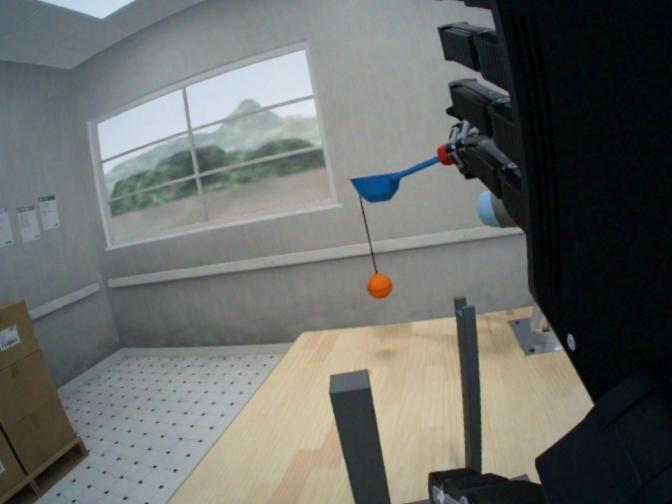

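Scene clock: 274.80 s.
left_arm: end_effector_position=(+0.3351, +0.3100, +0.4302) hand_measured=(-1.000, -1.000, -1.000, -1.000, -1.000, -1.000) hand_load_n=(+0.0, +0.0, +0.0, +0.0, +0.0, +0.0) hand_stopped_by=(target, target, target, target, target, target) hand_force_limit=0.00 hand_speed=-0.80 end_effector_quat_wxyz=(+0.600, +0.340, +0.457, -0.562) | right_arm: end_effector_position=(+0.4280, -0.0159, +0.4990) hand_measured=(+1.000, -0.494, +0.720, +0.706, +0.804, +0.846) hand_load_n=(+1.5, +11.5, +8.0, +9.5, +8.5, +8.5) hand_stopped_by=(target, force, force, force, force, force) hand_force_limit=0.50 hand_speed=-0.85 end_effector_quat_wxyz=(+0.207, +0.332, +0.624, +0.676)
Joint positions: left_arm=[5.312 -1.131 -2.678 -0.083 -0.541 2.132] | right_arm=[-0.778 -1.34 1.968 2.514 -1.6 -2.95]
Joint torques (N m): left_arm=[5.99 -4.79 25.29 1.67 -2.2 -1.6] | right_arm=[-9.52 -41.53 -9.34 -3.38 1.74 -0.45]
Wrist force (N): left_arm=[0.3 -0.8 1.6] | right_arm=[-0.5 -4.8 0.0]
Wrist torque (N m): left_arm=[-0.08 -0.19 0.19] | right_arm=[-0.56 0.05 0.23]
Wrist force, peak (N): left_arm=[0.4 -0.9 1.9] | right_arm=[-0.6 -5.1 -0.2]
Hand target: left_arm +0.3351, +0.3100, +0.4302; +0.600, +0.340, +0.457, -0.562 | right_arm +0.4280, -0.0160, +0.4990; +0.207, +0.332, +0.624, +0.676
Off the commanded pose: left_arm 0.000 m, 0 deg | right_arm 0.000 m, 0 deg.
camera_calibration:
cam_left_wrist: T_world_to_cam=[[-0.958874, -0.227189, -0.170137, 0.466811], [0.12745, 0.190958, -0.973289, 0.322252], [0.253609, -0.954945, -0.154149, 0.394005], [0, 0, 0, 1]] pos_world=[0.306618, 0.42077, 0.453802]
Images, in order (width x height): cam_left_wrist 672x504.

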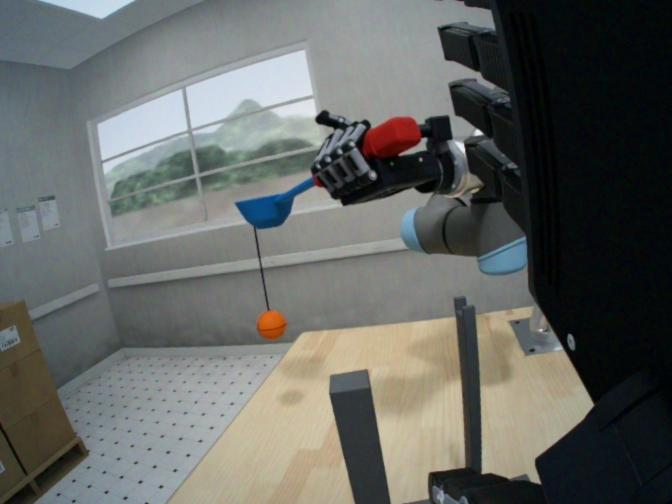

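Scene clock: 275.00 s.
left_arm: end_effector_position=(+0.3351, +0.3100, +0.4302) hand_measured=(-1.000, -1.000, -1.000, -1.000, -1.000, -1.000) hand_load_n=(+0.0, +0.0, +0.0, +0.0, +0.5, +0.0) hand_stopped_by=(target, target, target, target, target, target) hand_force_limit=0.00 hand_speed=-0.80 end_effector_quat_wxyz=(+0.600, +0.340, +0.457, -0.562) | right_arm: end_effector_position=(+0.4280, -0.0160, +0.4990) hand_measured=(+1.000, -0.494, +0.720, +0.706, +0.804, +0.846) hand_load_n=(+1.5, +12.0, +8.0, +9.5, +8.5, +8.5) hand_stopped_by=(target, force, force, force, force, force) hand_force_limit=0.50 hand_speed=-0.85 end_effector_quat_wxyz=(+0.207, +0.332, +0.624, +0.676)
Joint positions: left_arm=[5.312 -1.131 -2.678 -0.083 -0.541 2.132] | right_arm=[-0.778 -1.34 1.968 2.514 -1.6 -2.95]
Joint torques (N m): left_arm=[5.8 -6.39 25.92 1.68 -2.04 -1.5] | right_arm=[-8.47 -41.27 -9.51 -3.45 1.7 -0.26]
Wrist force (N): left_arm=[0.3 -1.0 1.6] | right_arm=[-0.5 -5.0 -0.5]
Wrist torque (N m): left_arm=[-0.09 -0.20 0.19] | right_arm=[-0.56 0.05 0.22]
Wrist force, peak (N): left_arm=[0.3 -0.9 1.8] | right_arm=[-0.7 -5.0 -0.1]
Hand target: left_arm +0.3351, +0.3100, +0.4302; +0.600, +0.340, +0.457, -0.562 | right_arm +0.4280, -0.0160, +0.4990; +0.207, +0.332, +0.624, +0.676
Off the commanded pose: left_arm 0.000 m, 0 deg | right_arm 0.000 m, 0 deg.
wait: 0.20 s; at rest by 0.17 s
camera_calibration:
cam_left_wrist: T_world_to_cam=[[-0.958874, -0.227189, -0.170137, 0.466811], [0.12745, 0.190958, -0.973289, 0.322252], [0.253609, -0.954945, -0.154149, 0.394005], [0, 0, 0, 1]] pos_world=[0.306618, 0.42077, 0.453802]
Images, in order (width x height): cam_left_wrist 672x504.

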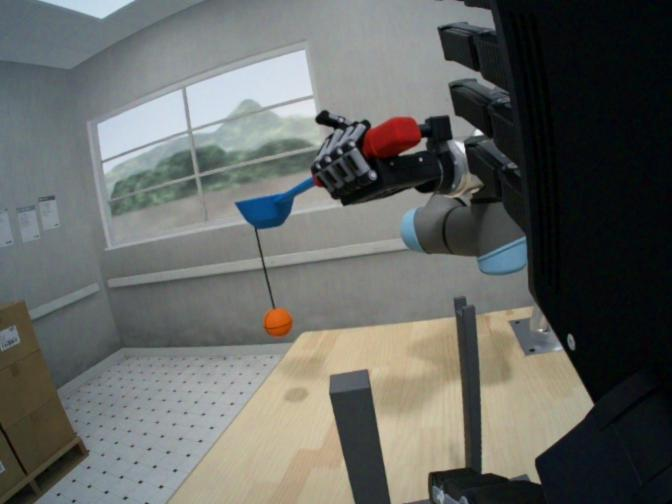

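Scene clock: 275.20 s.
left_arm: end_effector_position=(+0.3351, +0.3100, +0.4302) hand_measured=(-1.000, -1.000, -1.000, -1.000, -1.000, -1.000) hand_load_n=(+0.0, +0.0, +0.0, +0.0, +0.0, +0.0) hand_stopped_by=(target, target, target, target, target, target) hand_force_limit=0.00 hand_speed=-0.80 end_effector_quat_wxyz=(+0.600, +0.340, +0.457, -0.562) | right_arm: end_effector_position=(+0.4280, -0.0160, +0.4990) hand_measured=(+1.000, -0.494, +0.720, +0.706, +0.804, +0.846) hand_load_n=(+1.5, +12.0, +8.0, +9.5, +8.5, +8.5) hand_stopped_by=(target, force, force, force, force, force) hand_force_limit=0.50 hand_speed=-0.85 end_effector_quat_wxyz=(+0.207, +0.332, +0.624, +0.676)
Joint positions: left_arm=[5.312 -1.131 -2.678 -0.083 -0.541 2.132] | right_arm=[-0.778 -1.34 1.968 2.514 -1.6 -2.95]
Joint torques (N m): left_arm=[6.18 -6.58 25.95 1.78 -2 -1.66] | right_arm=[-8.04 -41.57 -10.22 -3.49 1.66 0.14]
Wrist force (N): left_arm=[0.5 -0.9 1.5] | right_arm=[-0.4 -5.0 -0.3]
Wrist torque (N m): left_arm=[-0.07 -0.23 0.20] | right_arm=[-0.56 0.05 0.24]
Wrist force, peak (N): left_arm=[0.1 -0.9 1.7] | right_arm=[-0.7 -5.1 -0.2]
Hand target: left_arm +0.3351, +0.3100, +0.4302; +0.600, +0.340, +0.457, -0.562 | right_arm +0.4280, -0.0160, +0.4990; +0.207, +0.332, +0.624, +0.676
Off the commanded pose: left_arm 0.000 m, 0 deg | right_arm 0.000 m, 0 deg.
wait: 0.20 s; at rest by 0.17 s
camera_calibration:
cam_left_wrist: T_world_to_cam=[[-0.958874, -0.227189, -0.170137, 0.466811], [0.12745, 0.190958, -0.973289, 0.322252], [0.253609, -0.954945, -0.154149, 0.394005], [0, 0, 0, 1]] pos_world=[0.306618, 0.42077, 0.453802]
Images, in order (width x height): cam_left_wrist 672x504.

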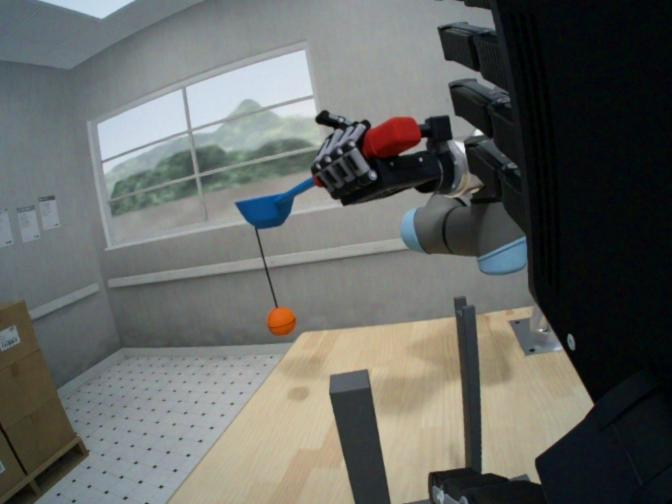

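Scene clock: 277.40 s.
left_arm: end_effector_position=(+0.3351, +0.3100, +0.4302) hand_measured=(-1.000, -1.000, -1.000, -1.000, -1.000, -1.000) hand_load_n=(+0.0, +0.0, +0.0, +0.0, +0.0, +0.0) hand_stopped_by=(target, target, target, target, target, target) hand_force_limit=0.00 hand_speed=-0.80 end_effector_quat_wxyz=(+0.600, +0.340, +0.457, -0.562) | right_arm: end_effector_position=(+0.3237, -0.1839, +0.4438) hand_measured=(+1.000, -0.494, +0.720, +0.706, +0.804, +0.846) hand_load_n=(+1.5, +11.5, +8.0, +9.5, +7.5, +7.0) hand_stopped_by=(target, force, force, force, force, force) hand_force_limit=0.50 hand_speed=-0.85 end_effector_quat_wxyz=(+0.207, +0.332, +0.624, +0.676)
Joint positions: left_arm=[5.312 -1.131 -2.678 -0.083 -0.541 2.132] | right_arm=[-0.965 -1.717 2.558 2.301 -1.412 -2.95]
Joint torques (N m): left_arm=[5.39 -4.73 26.1 1.59 -2.08 -1.33] | right_arm=[6.73 0.96 -6.41 -4.18 2.13 1.59]
Wrist force (N): left_arm=[0.2 -1.1 1.4] | right_arm=[-0.6 -4.9 -0.3]
Wrist torque (N m): left_arm=[-0.09 -0.19 0.19] | right_arm=[-0.54 0.08 0.28]
Wrist force, peak (N): left_arm=[0.4 -0.9 1.9] | right_arm=[-1.5 -9.7 1.9]
Hand target: left_arm +0.3351, +0.3100, +0.4302; +0.600, +0.340, +0.457, -0.562 | right_arm +0.3237, -0.1838, +0.4437; +0.207, +0.332, +0.624, +0.676
Off the commanded pose: left_arm 0.000 m, 0 deg | right_arm 0.000 m, 0 deg.
camera_calibration:
cam_left_wrist: T_world_to_cam=[[-0.958874, -0.227189, -0.170137, 0.466811], [0.12745, 0.190958, -0.973289, 0.322252], [0.253609, -0.954945, -0.154149, 0.394005], [0, 0, 0, 1]] pos_world=[0.306618, 0.42077, 0.453802]
Images, in order (width x height): cam_high 896x504, cam_left_wrist 672x504.

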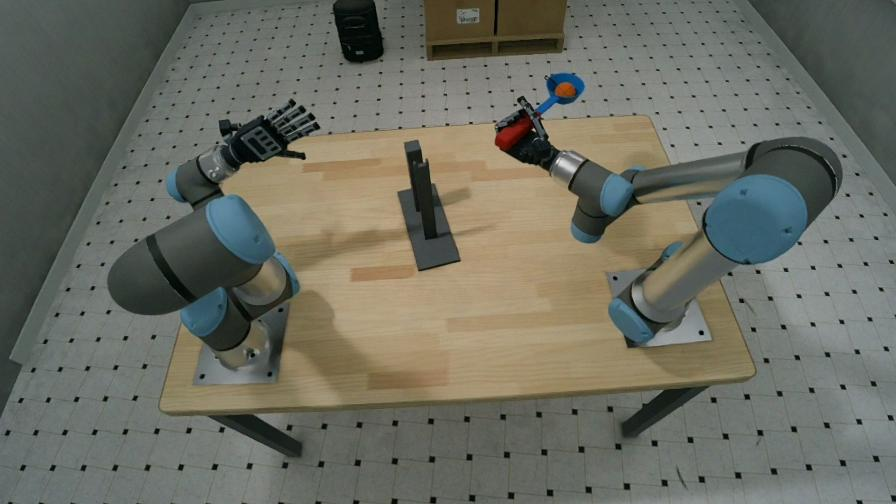

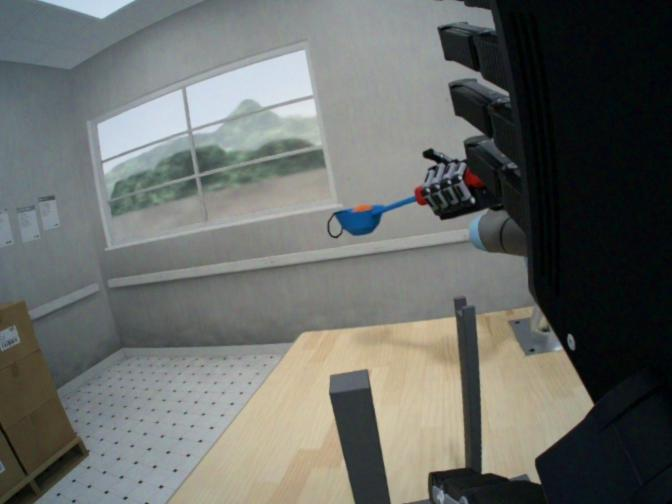

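Scene clock: 277.50 s.
left_arm: end_effector_position=(+0.3351, +0.3100, +0.4302) hand_measured=(-1.000, -1.000, -1.000, -1.000, -1.000, -1.000) hand_load_n=(+0.0, +0.0, +0.0, +0.0, +0.0, +0.0) hand_stopped_by=(target, target, target, target, target, target) hand_force_limit=0.00 hand_speed=-0.80 end_effector_quat_wxyz=(+0.600, +0.340, +0.457, -0.562) | right_arm: end_effector_position=(+0.3237, -0.1839, +0.4438) hand_measured=(+1.000, -0.494, +0.720, +0.706, +0.804, +0.846) hand_load_n=(+1.5, +12.0, +8.0, +9.5, +7.5, +7.0) hand_stopped_by=(target, force, force, force, force, force) hand_force_limit=0.50 hand_speed=-0.85 end_effector_quat_wxyz=(+0.207, +0.332, +0.624, +0.676)
Joint positions: left_arm=[5.312 -1.131 -2.678 -0.083 -0.541 2.132] | right_arm=[-0.965 -1.717 2.558 2.301 -1.412 -2.95]
Joint torques (N m): left_arm=[5.59 -5.58 25.98 1.65 -2.09 -1.46] | right_arm=[4.08 0.71 -5.65 -3.95 2.18 1.66]
Wrist force (N): left_arm=[0.4 -1.0 1.8] | right_arm=[-0.5 -4.7 -0.6]
Wrist torque (N m): left_arm=[-0.09 -0.21 0.19] | right_arm=[-0.50 0.07 0.28]
Wrist force, peak (N): left_arm=[0.4 -1.0 1.8] | right_arm=[-0.4 -5.2 -0.3]
Hand target: left_arm +0.3351, +0.3100, +0.4302; +0.600, +0.340, +0.457, -0.562 | right_arm +0.3237, -0.1838, +0.4437; +0.207, +0.332, +0.624, +0.676
Off the commanded pose: left_arm 0.000 m, 0 deg | right_arm 0.000 m, 0 deg.
wait: 0.10 s; no rest
camera_calibration:
cam_left_wrist: T_world_to_cam=[[-0.958874, -0.227189, -0.170137, 0.466811], [0.12745, 0.190958, -0.973289, 0.322252], [0.253609, -0.954945, -0.154149, 0.394005], [0, 0, 0, 1]] pos_world=[0.306618, 0.42077, 0.453802]
Images, in order (width x height): cam_left_wrist 672x504.

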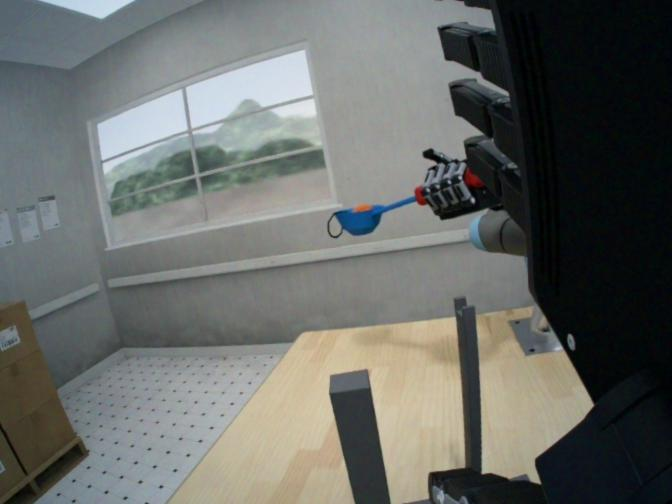

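Scene clock: 277.60 s.
left_arm: end_effector_position=(+0.3351, +0.3100, +0.4302) hand_measured=(-1.000, -1.000, -1.000, -1.000, -1.000, -1.000) hand_load_n=(+0.0, +0.0, +0.0, +0.0, +0.0, +0.0) hand_stopped_by=(target, target, target, target, target, target) hand_force_limit=0.00 hand_speed=-0.80 end_effector_quat_wxyz=(+0.600, +0.340, +0.457, -0.562) | right_arm: end_effector_position=(+0.3237, -0.1838, +0.4437) hand_measured=(+1.000, -0.494, +0.720, +0.706, +0.804, +0.846) hand_load_n=(+1.5, +12.5, +8.0, +9.0, +7.5, +7.5) hand_stopped_by=(target, force, force, force, force, force) hand_force_limit=0.50 hand_speed=-0.85 end_effector_quat_wxyz=(+0.207, +0.332, +0.624, +0.676)
Joint positions: left_arm=[5.312 -1.131 -2.678 -0.083 -0.541 2.132] | right_arm=[-0.965 -1.717 2.558 2.301 -1.412 -2.95]
Joint torques (N m): left_arm=[5.42 -5.39 25.18 1.65 -2.21 -1.51] | right_arm=[5.11 1.56 -6.96 -4.25 1.97 1.79]
Wrist force (N): left_arm=[0.5 -0.9 1.4] | right_arm=[-0.5 -5.1 -0.5]
Wrist torque (N m): left_arm=[-0.05 -0.24 0.21] | right_arm=[-0.56 0.07 0.27]
Wrist force, peak (N): left_arm=[0.3 -0.7 1.8] | right_arm=[-0.5 -5.1 -0.5]
Hand target: left_arm +0.3351, +0.3100, +0.4302; +0.600, +0.340, +0.457, -0.562 | right_arm +0.3237, -0.1838, +0.4437; +0.207, +0.332, +0.624, +0.676
Off the commanded pose: left_arm 0.000 m, 0 deg | right_arm 0.000 m, 0 deg.
wait: 0.10 s; no rest
camera_calibration:
cam_left_wrist: T_world_to_cam=[[-0.958874, -0.227189, -0.170137, 0.466811], [0.12745, 0.190958, -0.973289, 0.322252], [0.253609, -0.954945, -0.154149, 0.394005], [0, 0, 0, 1]] pos_world=[0.306618, 0.42077, 0.453802]
Images, in order (width x height): cam_left_wrist 672x504.

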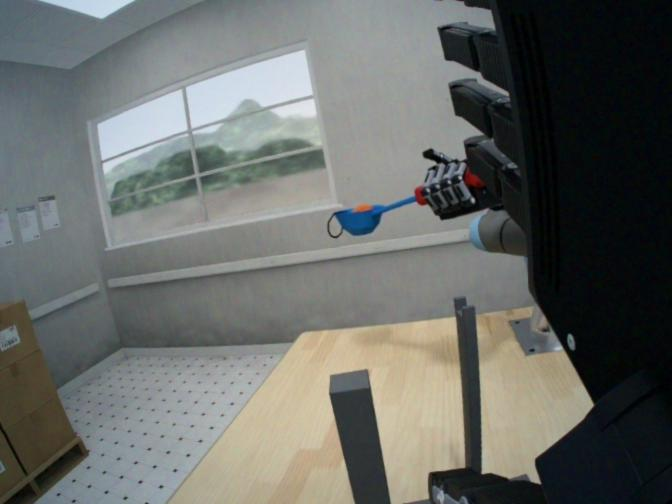

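Scene clock: 277.80 s.
left_arm: end_effector_position=(+0.3351, +0.3100, +0.4302) hand_measured=(-1.000, -1.000, -1.000, -1.000, -1.000, -1.000) hand_load_n=(+0.0, +0.5, +0.0, +0.0, +0.0, +0.0) hand_stopped_by=(target, target, target, target, target, target) hand_force_limit=0.00 hand_speed=-0.80 end_effector_quat_wxyz=(+0.600, +0.340, +0.457, -0.562) | right_arm: end_effector_position=(+0.3237, -0.1838, +0.4437) hand_measured=(+1.000, -0.494, +0.720, +0.706, +0.804, +0.846) hand_load_n=(+1.5, +12.0, +8.0, +9.5, +8.0, +7.5) hand_stopped_by=(target, force, force, force, force, force) hand_force_limit=0.50 hand_speed=-0.85 end_effector_quat_wxyz=(+0.207, +0.332, +0.624, +0.676)
Joint positions: left_arm=[5.312 -1.131 -2.678 -0.083 -0.541 2.132] | right_arm=[-0.965 -1.717 2.558 2.301 -1.412 -2.95]
Joint torques (N m): left_arm=[5.14 -4.93 25.82 1.73 -2.07 -1.45] | right_arm=[4.67 1.02 -7.03 -4.28 2.15 1.87]
Wrist force (N): left_arm=[0.2 -0.7 1.5] | right_arm=[-0.4 -5.1 -0.4]
Wrist torque (N m): left_arm=[-0.04 -0.19 0.18] | right_arm=[-0.57 0.05 0.29]
Wrist force, peak (N): left_arm=[0.5 -1.0 1.8] | right_arm=[-0.4 -5.2 -0.6]
Hand target: left_arm +0.3351, +0.3100, +0.4302; +0.600, +0.340, +0.457, -0.562 | right_arm +0.3237, -0.1838, +0.4437; +0.207, +0.332, +0.624, +0.676
Off the commanded pose: left_arm 0.000 m, 0 deg | right_arm 0.000 m, 0 deg.
wait: 0.20 s; at rest by 0.17 s
camera_calibration:
cam_left_wrist: T_world_to_cam=[[-0.958874, -0.227189, -0.170137, 0.466811], [0.12745, 0.190958, -0.973289, 0.322252], [0.253609, -0.954945, -0.154149, 0.394005], [0, 0, 0, 1]] pos_world=[0.306618, 0.42077, 0.453802]
Images, in order (width x height): cam_left_wrist 672x504.

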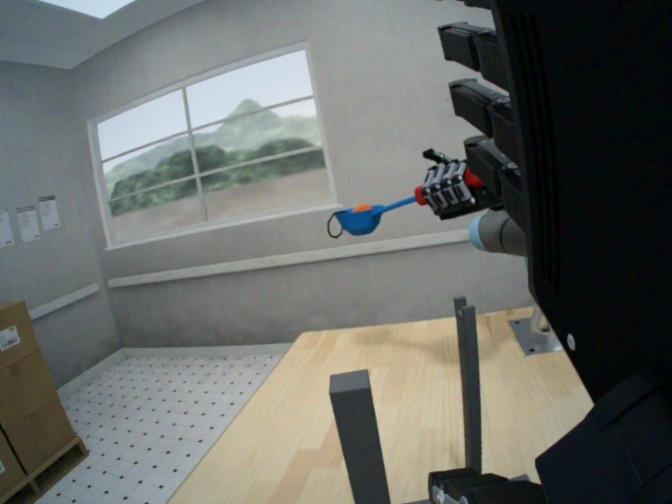

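>>> {"name": "move", "arguments": {
  "target": [0,0,0,0,0,0,-1,-1,-1,-1,-1,-1,0,-0.8,-0.02,-0.02,0.05,-0.4125,0.4125,0,1,0.98,0.98,0.98,0.98,0.98,0.5,-0.85],
  "speed": 0.4,
  "cameras": ["cam_left_wrist", "cam_high"]
}}

Scene clock: 282.60 s.
left_arm: end_effector_position=(+0.3351, +0.3100, +0.4302) hand_measured=(-1.000, -1.000, -1.000, -1.000, -1.000, -1.000) hand_load_n=(+0.0, +0.0, +0.0, +0.0, +0.0, +0.0) hand_stopped_by=(target, target, target, target, target, target) hand_force_limit=0.00 hand_speed=-0.80 end_effector_quat_wxyz=(+0.600, +0.340, +0.457, -0.562) | right_arm: end_effector_position=(+0.3117, -0.1958, +0.4737) hand_measured=(+1.000, -0.494, +0.720, +0.706, +0.804, +0.846) hand_load_n=(+2.5, +11.5, +7.0, +9.0, +0.0, +0.0) hand_stopped_by=(target, force, force, force, force, force) hand_force_limit=0.50 hand_speed=-0.85 end_effector_quat_wxyz=(-0.038, +0.465, +0.876, -0.125) end_effector_velocity=(+0.000, -0.001, -0.001) end_effector_angular_velocity=(-0.006, +0.006, +0.000)
Joint positions: left_arm=[5.312 -1.131 -2.678 -0.083 -0.541 2.132] | right_arm=[-0.878 -1.559 1.118 5.414 -1.59 -3.02]
Joint velocities: left_arm=[within noise] | right_arm=[-0.001 0.003 -0.003 0.008 0 0]
Joint torques (N m): left_arm=[6.24 -5.17 24.93 1.68 -2.18 -1.5] | right_arm=[-9.13 -8.91 -36.07 0.35 1.5 -1.63]
Wrist force (N): left_arm=[0.3 -0.9 1.4] | right_arm=[0.4 1.0 2.9]
Wrist torque (N m): left_arm=[-0.07 -0.21 0.19] | right_arm=[-0.05 0.16 -0.21]
Wrist force, peak (N): left_arm=[0.4 -1.1 1.9] | right_arm=[4.5 2.1 10.9]
Hand target: left_arm +0.3351, +0.3100, +0.4302; +0.600, +0.340, +0.457, -0.562 | right_arm +0.3117, -0.1958, +0.4737; -0.038, +0.465, +0.876, -0.125
Off the commanded pose: left_arm 0.000 m, 0 deg | right_arm 0.000 m, 0 deg.
move: done
camera_calibration:
cam_left_wrist: T_world_to_cam=[[-0.958874, -0.227189, -0.170137, 0.466811], [0.12745, 0.190958, -0.973289, 0.322252], [0.253609, -0.954945, -0.154149, 0.394005], [0, 0, 0, 1]] pos_world=[0.306618, 0.42077, 0.453802]
Images, in order (width x height): cam_high 896x504, cam_left_wrist 672x504.

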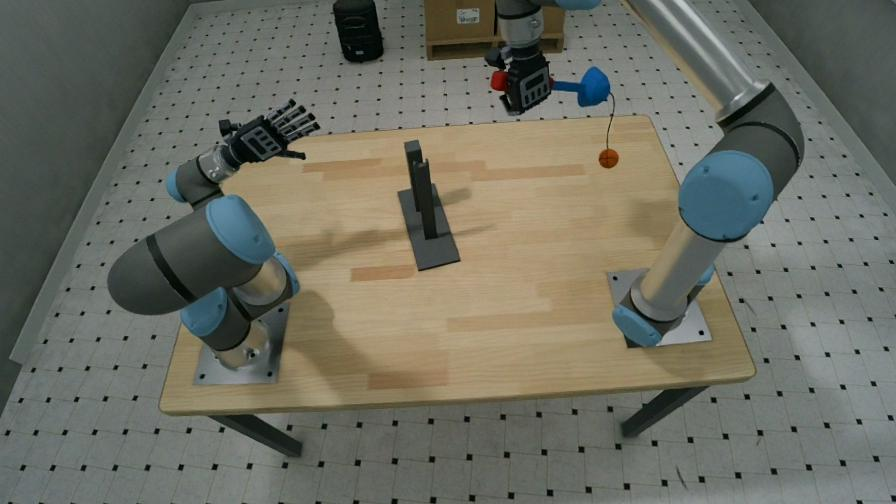

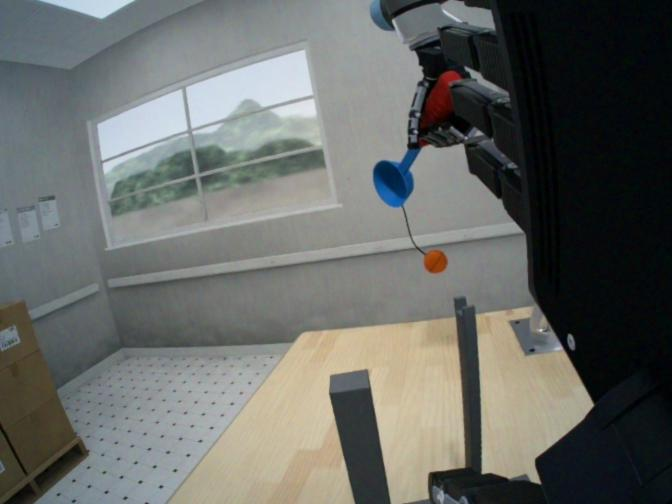

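>>> {"name": "move", "arguments": {
  "target": [0,0,0,0,0,0,-1,-1,-1,-1,-1,-1,0,-0.8,-0.0537,0.0522,0.0422,0.4125,-0.4125,0,1,0.98,0.98,0.98,0.98,0.98,0.5,-0.85],
  "speed": 0.4,
  "cameras": ["cam_left_wrist", "cam_high"]
}}

Scene clock: 286.23 s.
left_arm: end_effector_position=(+0.3351, +0.3100, +0.4302) hand_measured=(-1.000, -1.000, -1.000, -1.000, -1.000, -1.000) hand_load_n=(+0.0, +0.0, +0.0, +0.0, +0.0, +0.0) hand_stopped_by=(target, target, target, target, target, target) hand_force_limit=0.00 hand_speed=-0.80 end_effector_quat_wxyz=(+0.600, +0.340, +0.457, -0.562) | right_arm: end_effector_position=(+0.2794, -0.1645, +0.4992) hand_measured=(+1.000, -0.494, +0.720, +0.706, +0.804, +0.846) hand_load_n=(+3.0, +12.0, +4.5, +9.5, +0.0, +0.0) hand_stopped_by=(target, force, force, force, force, force) hand_force_limit=0.50 hand_speed=-0.85 end_effector_quat_wxyz=(+0.207, +0.332, +0.624, +0.676)
Joint positions: left_arm=[5.312 -1.131 -2.678 -0.083 -0.541 2.132] | right_arm=[-0.749 -1.837 2.453 2.525 -1.628 -2.951]
Joint torques (N m): left_arm=[6.18 -5.68 25.4 1.57 -2.01 -1.49] | right_arm=[-10.47 2.19 -25.65 -4.41 2.43 1.88]
Wrist force (N): left_arm=[0.8 -1.0 2.0] | right_arm=[-0.3 -4.9 0.0]
Wrist torque (N m): left_arm=[-0.11 -0.26 0.22] | right_arm=[-0.45 -0.04 0.30]
Wrist force, peak (N): left_arm=[0.8 -1.0 2.0] | right_arm=[0.0 -5.9 0.3]
Hand target: left_arm +0.3351, +0.3100, +0.4302; +0.600, +0.340, +0.457, -0.562 | right_arm +0.2795, -0.1645, +0.4991; +0.207, +0.332, +0.624, +0.676
Off the commanded pose: left_arm 0.000 m, 0 deg | right_arm 0.000 m, 0 deg.
move: done
camera_calibration:
cam_left_wrist: T_world_to_cam=[[-0.958874, -0.227189, -0.170137, 0.466811], [0.12745, 0.190958, -0.973289, 0.322252], [0.253609, -0.954945, -0.154149, 0.394005], [0, 0, 0, 1]] pos_world=[0.306618, 0.42077, 0.453802]
Images, in order (width x height): cam_high 896x504, cam_left_wrist 672x504.

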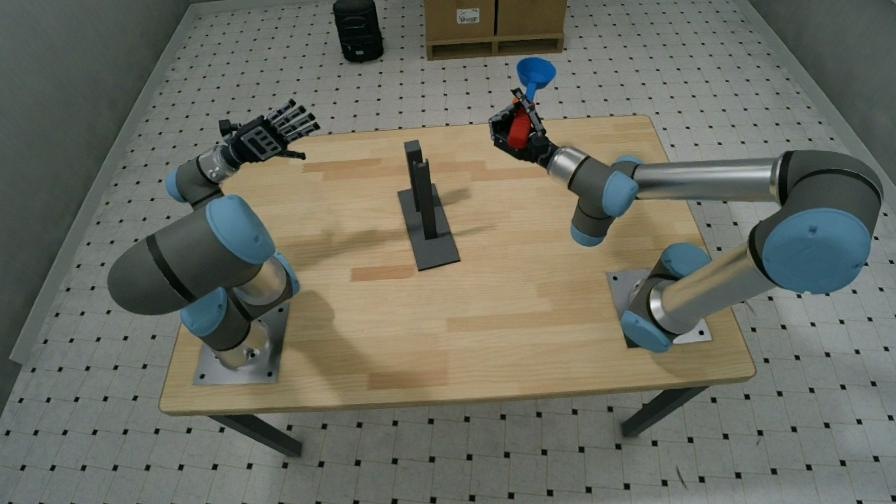

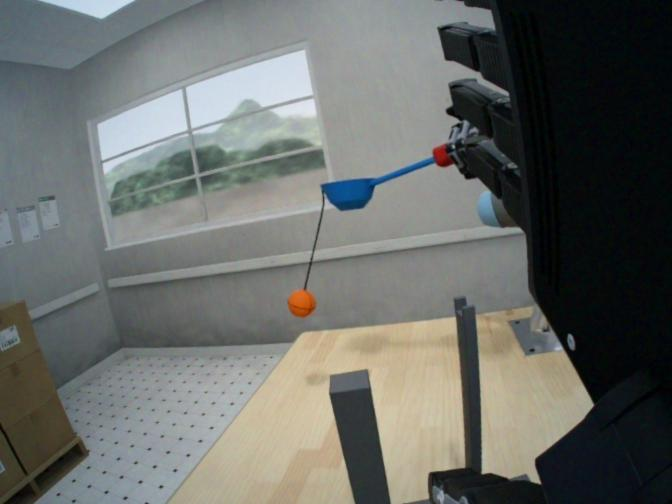

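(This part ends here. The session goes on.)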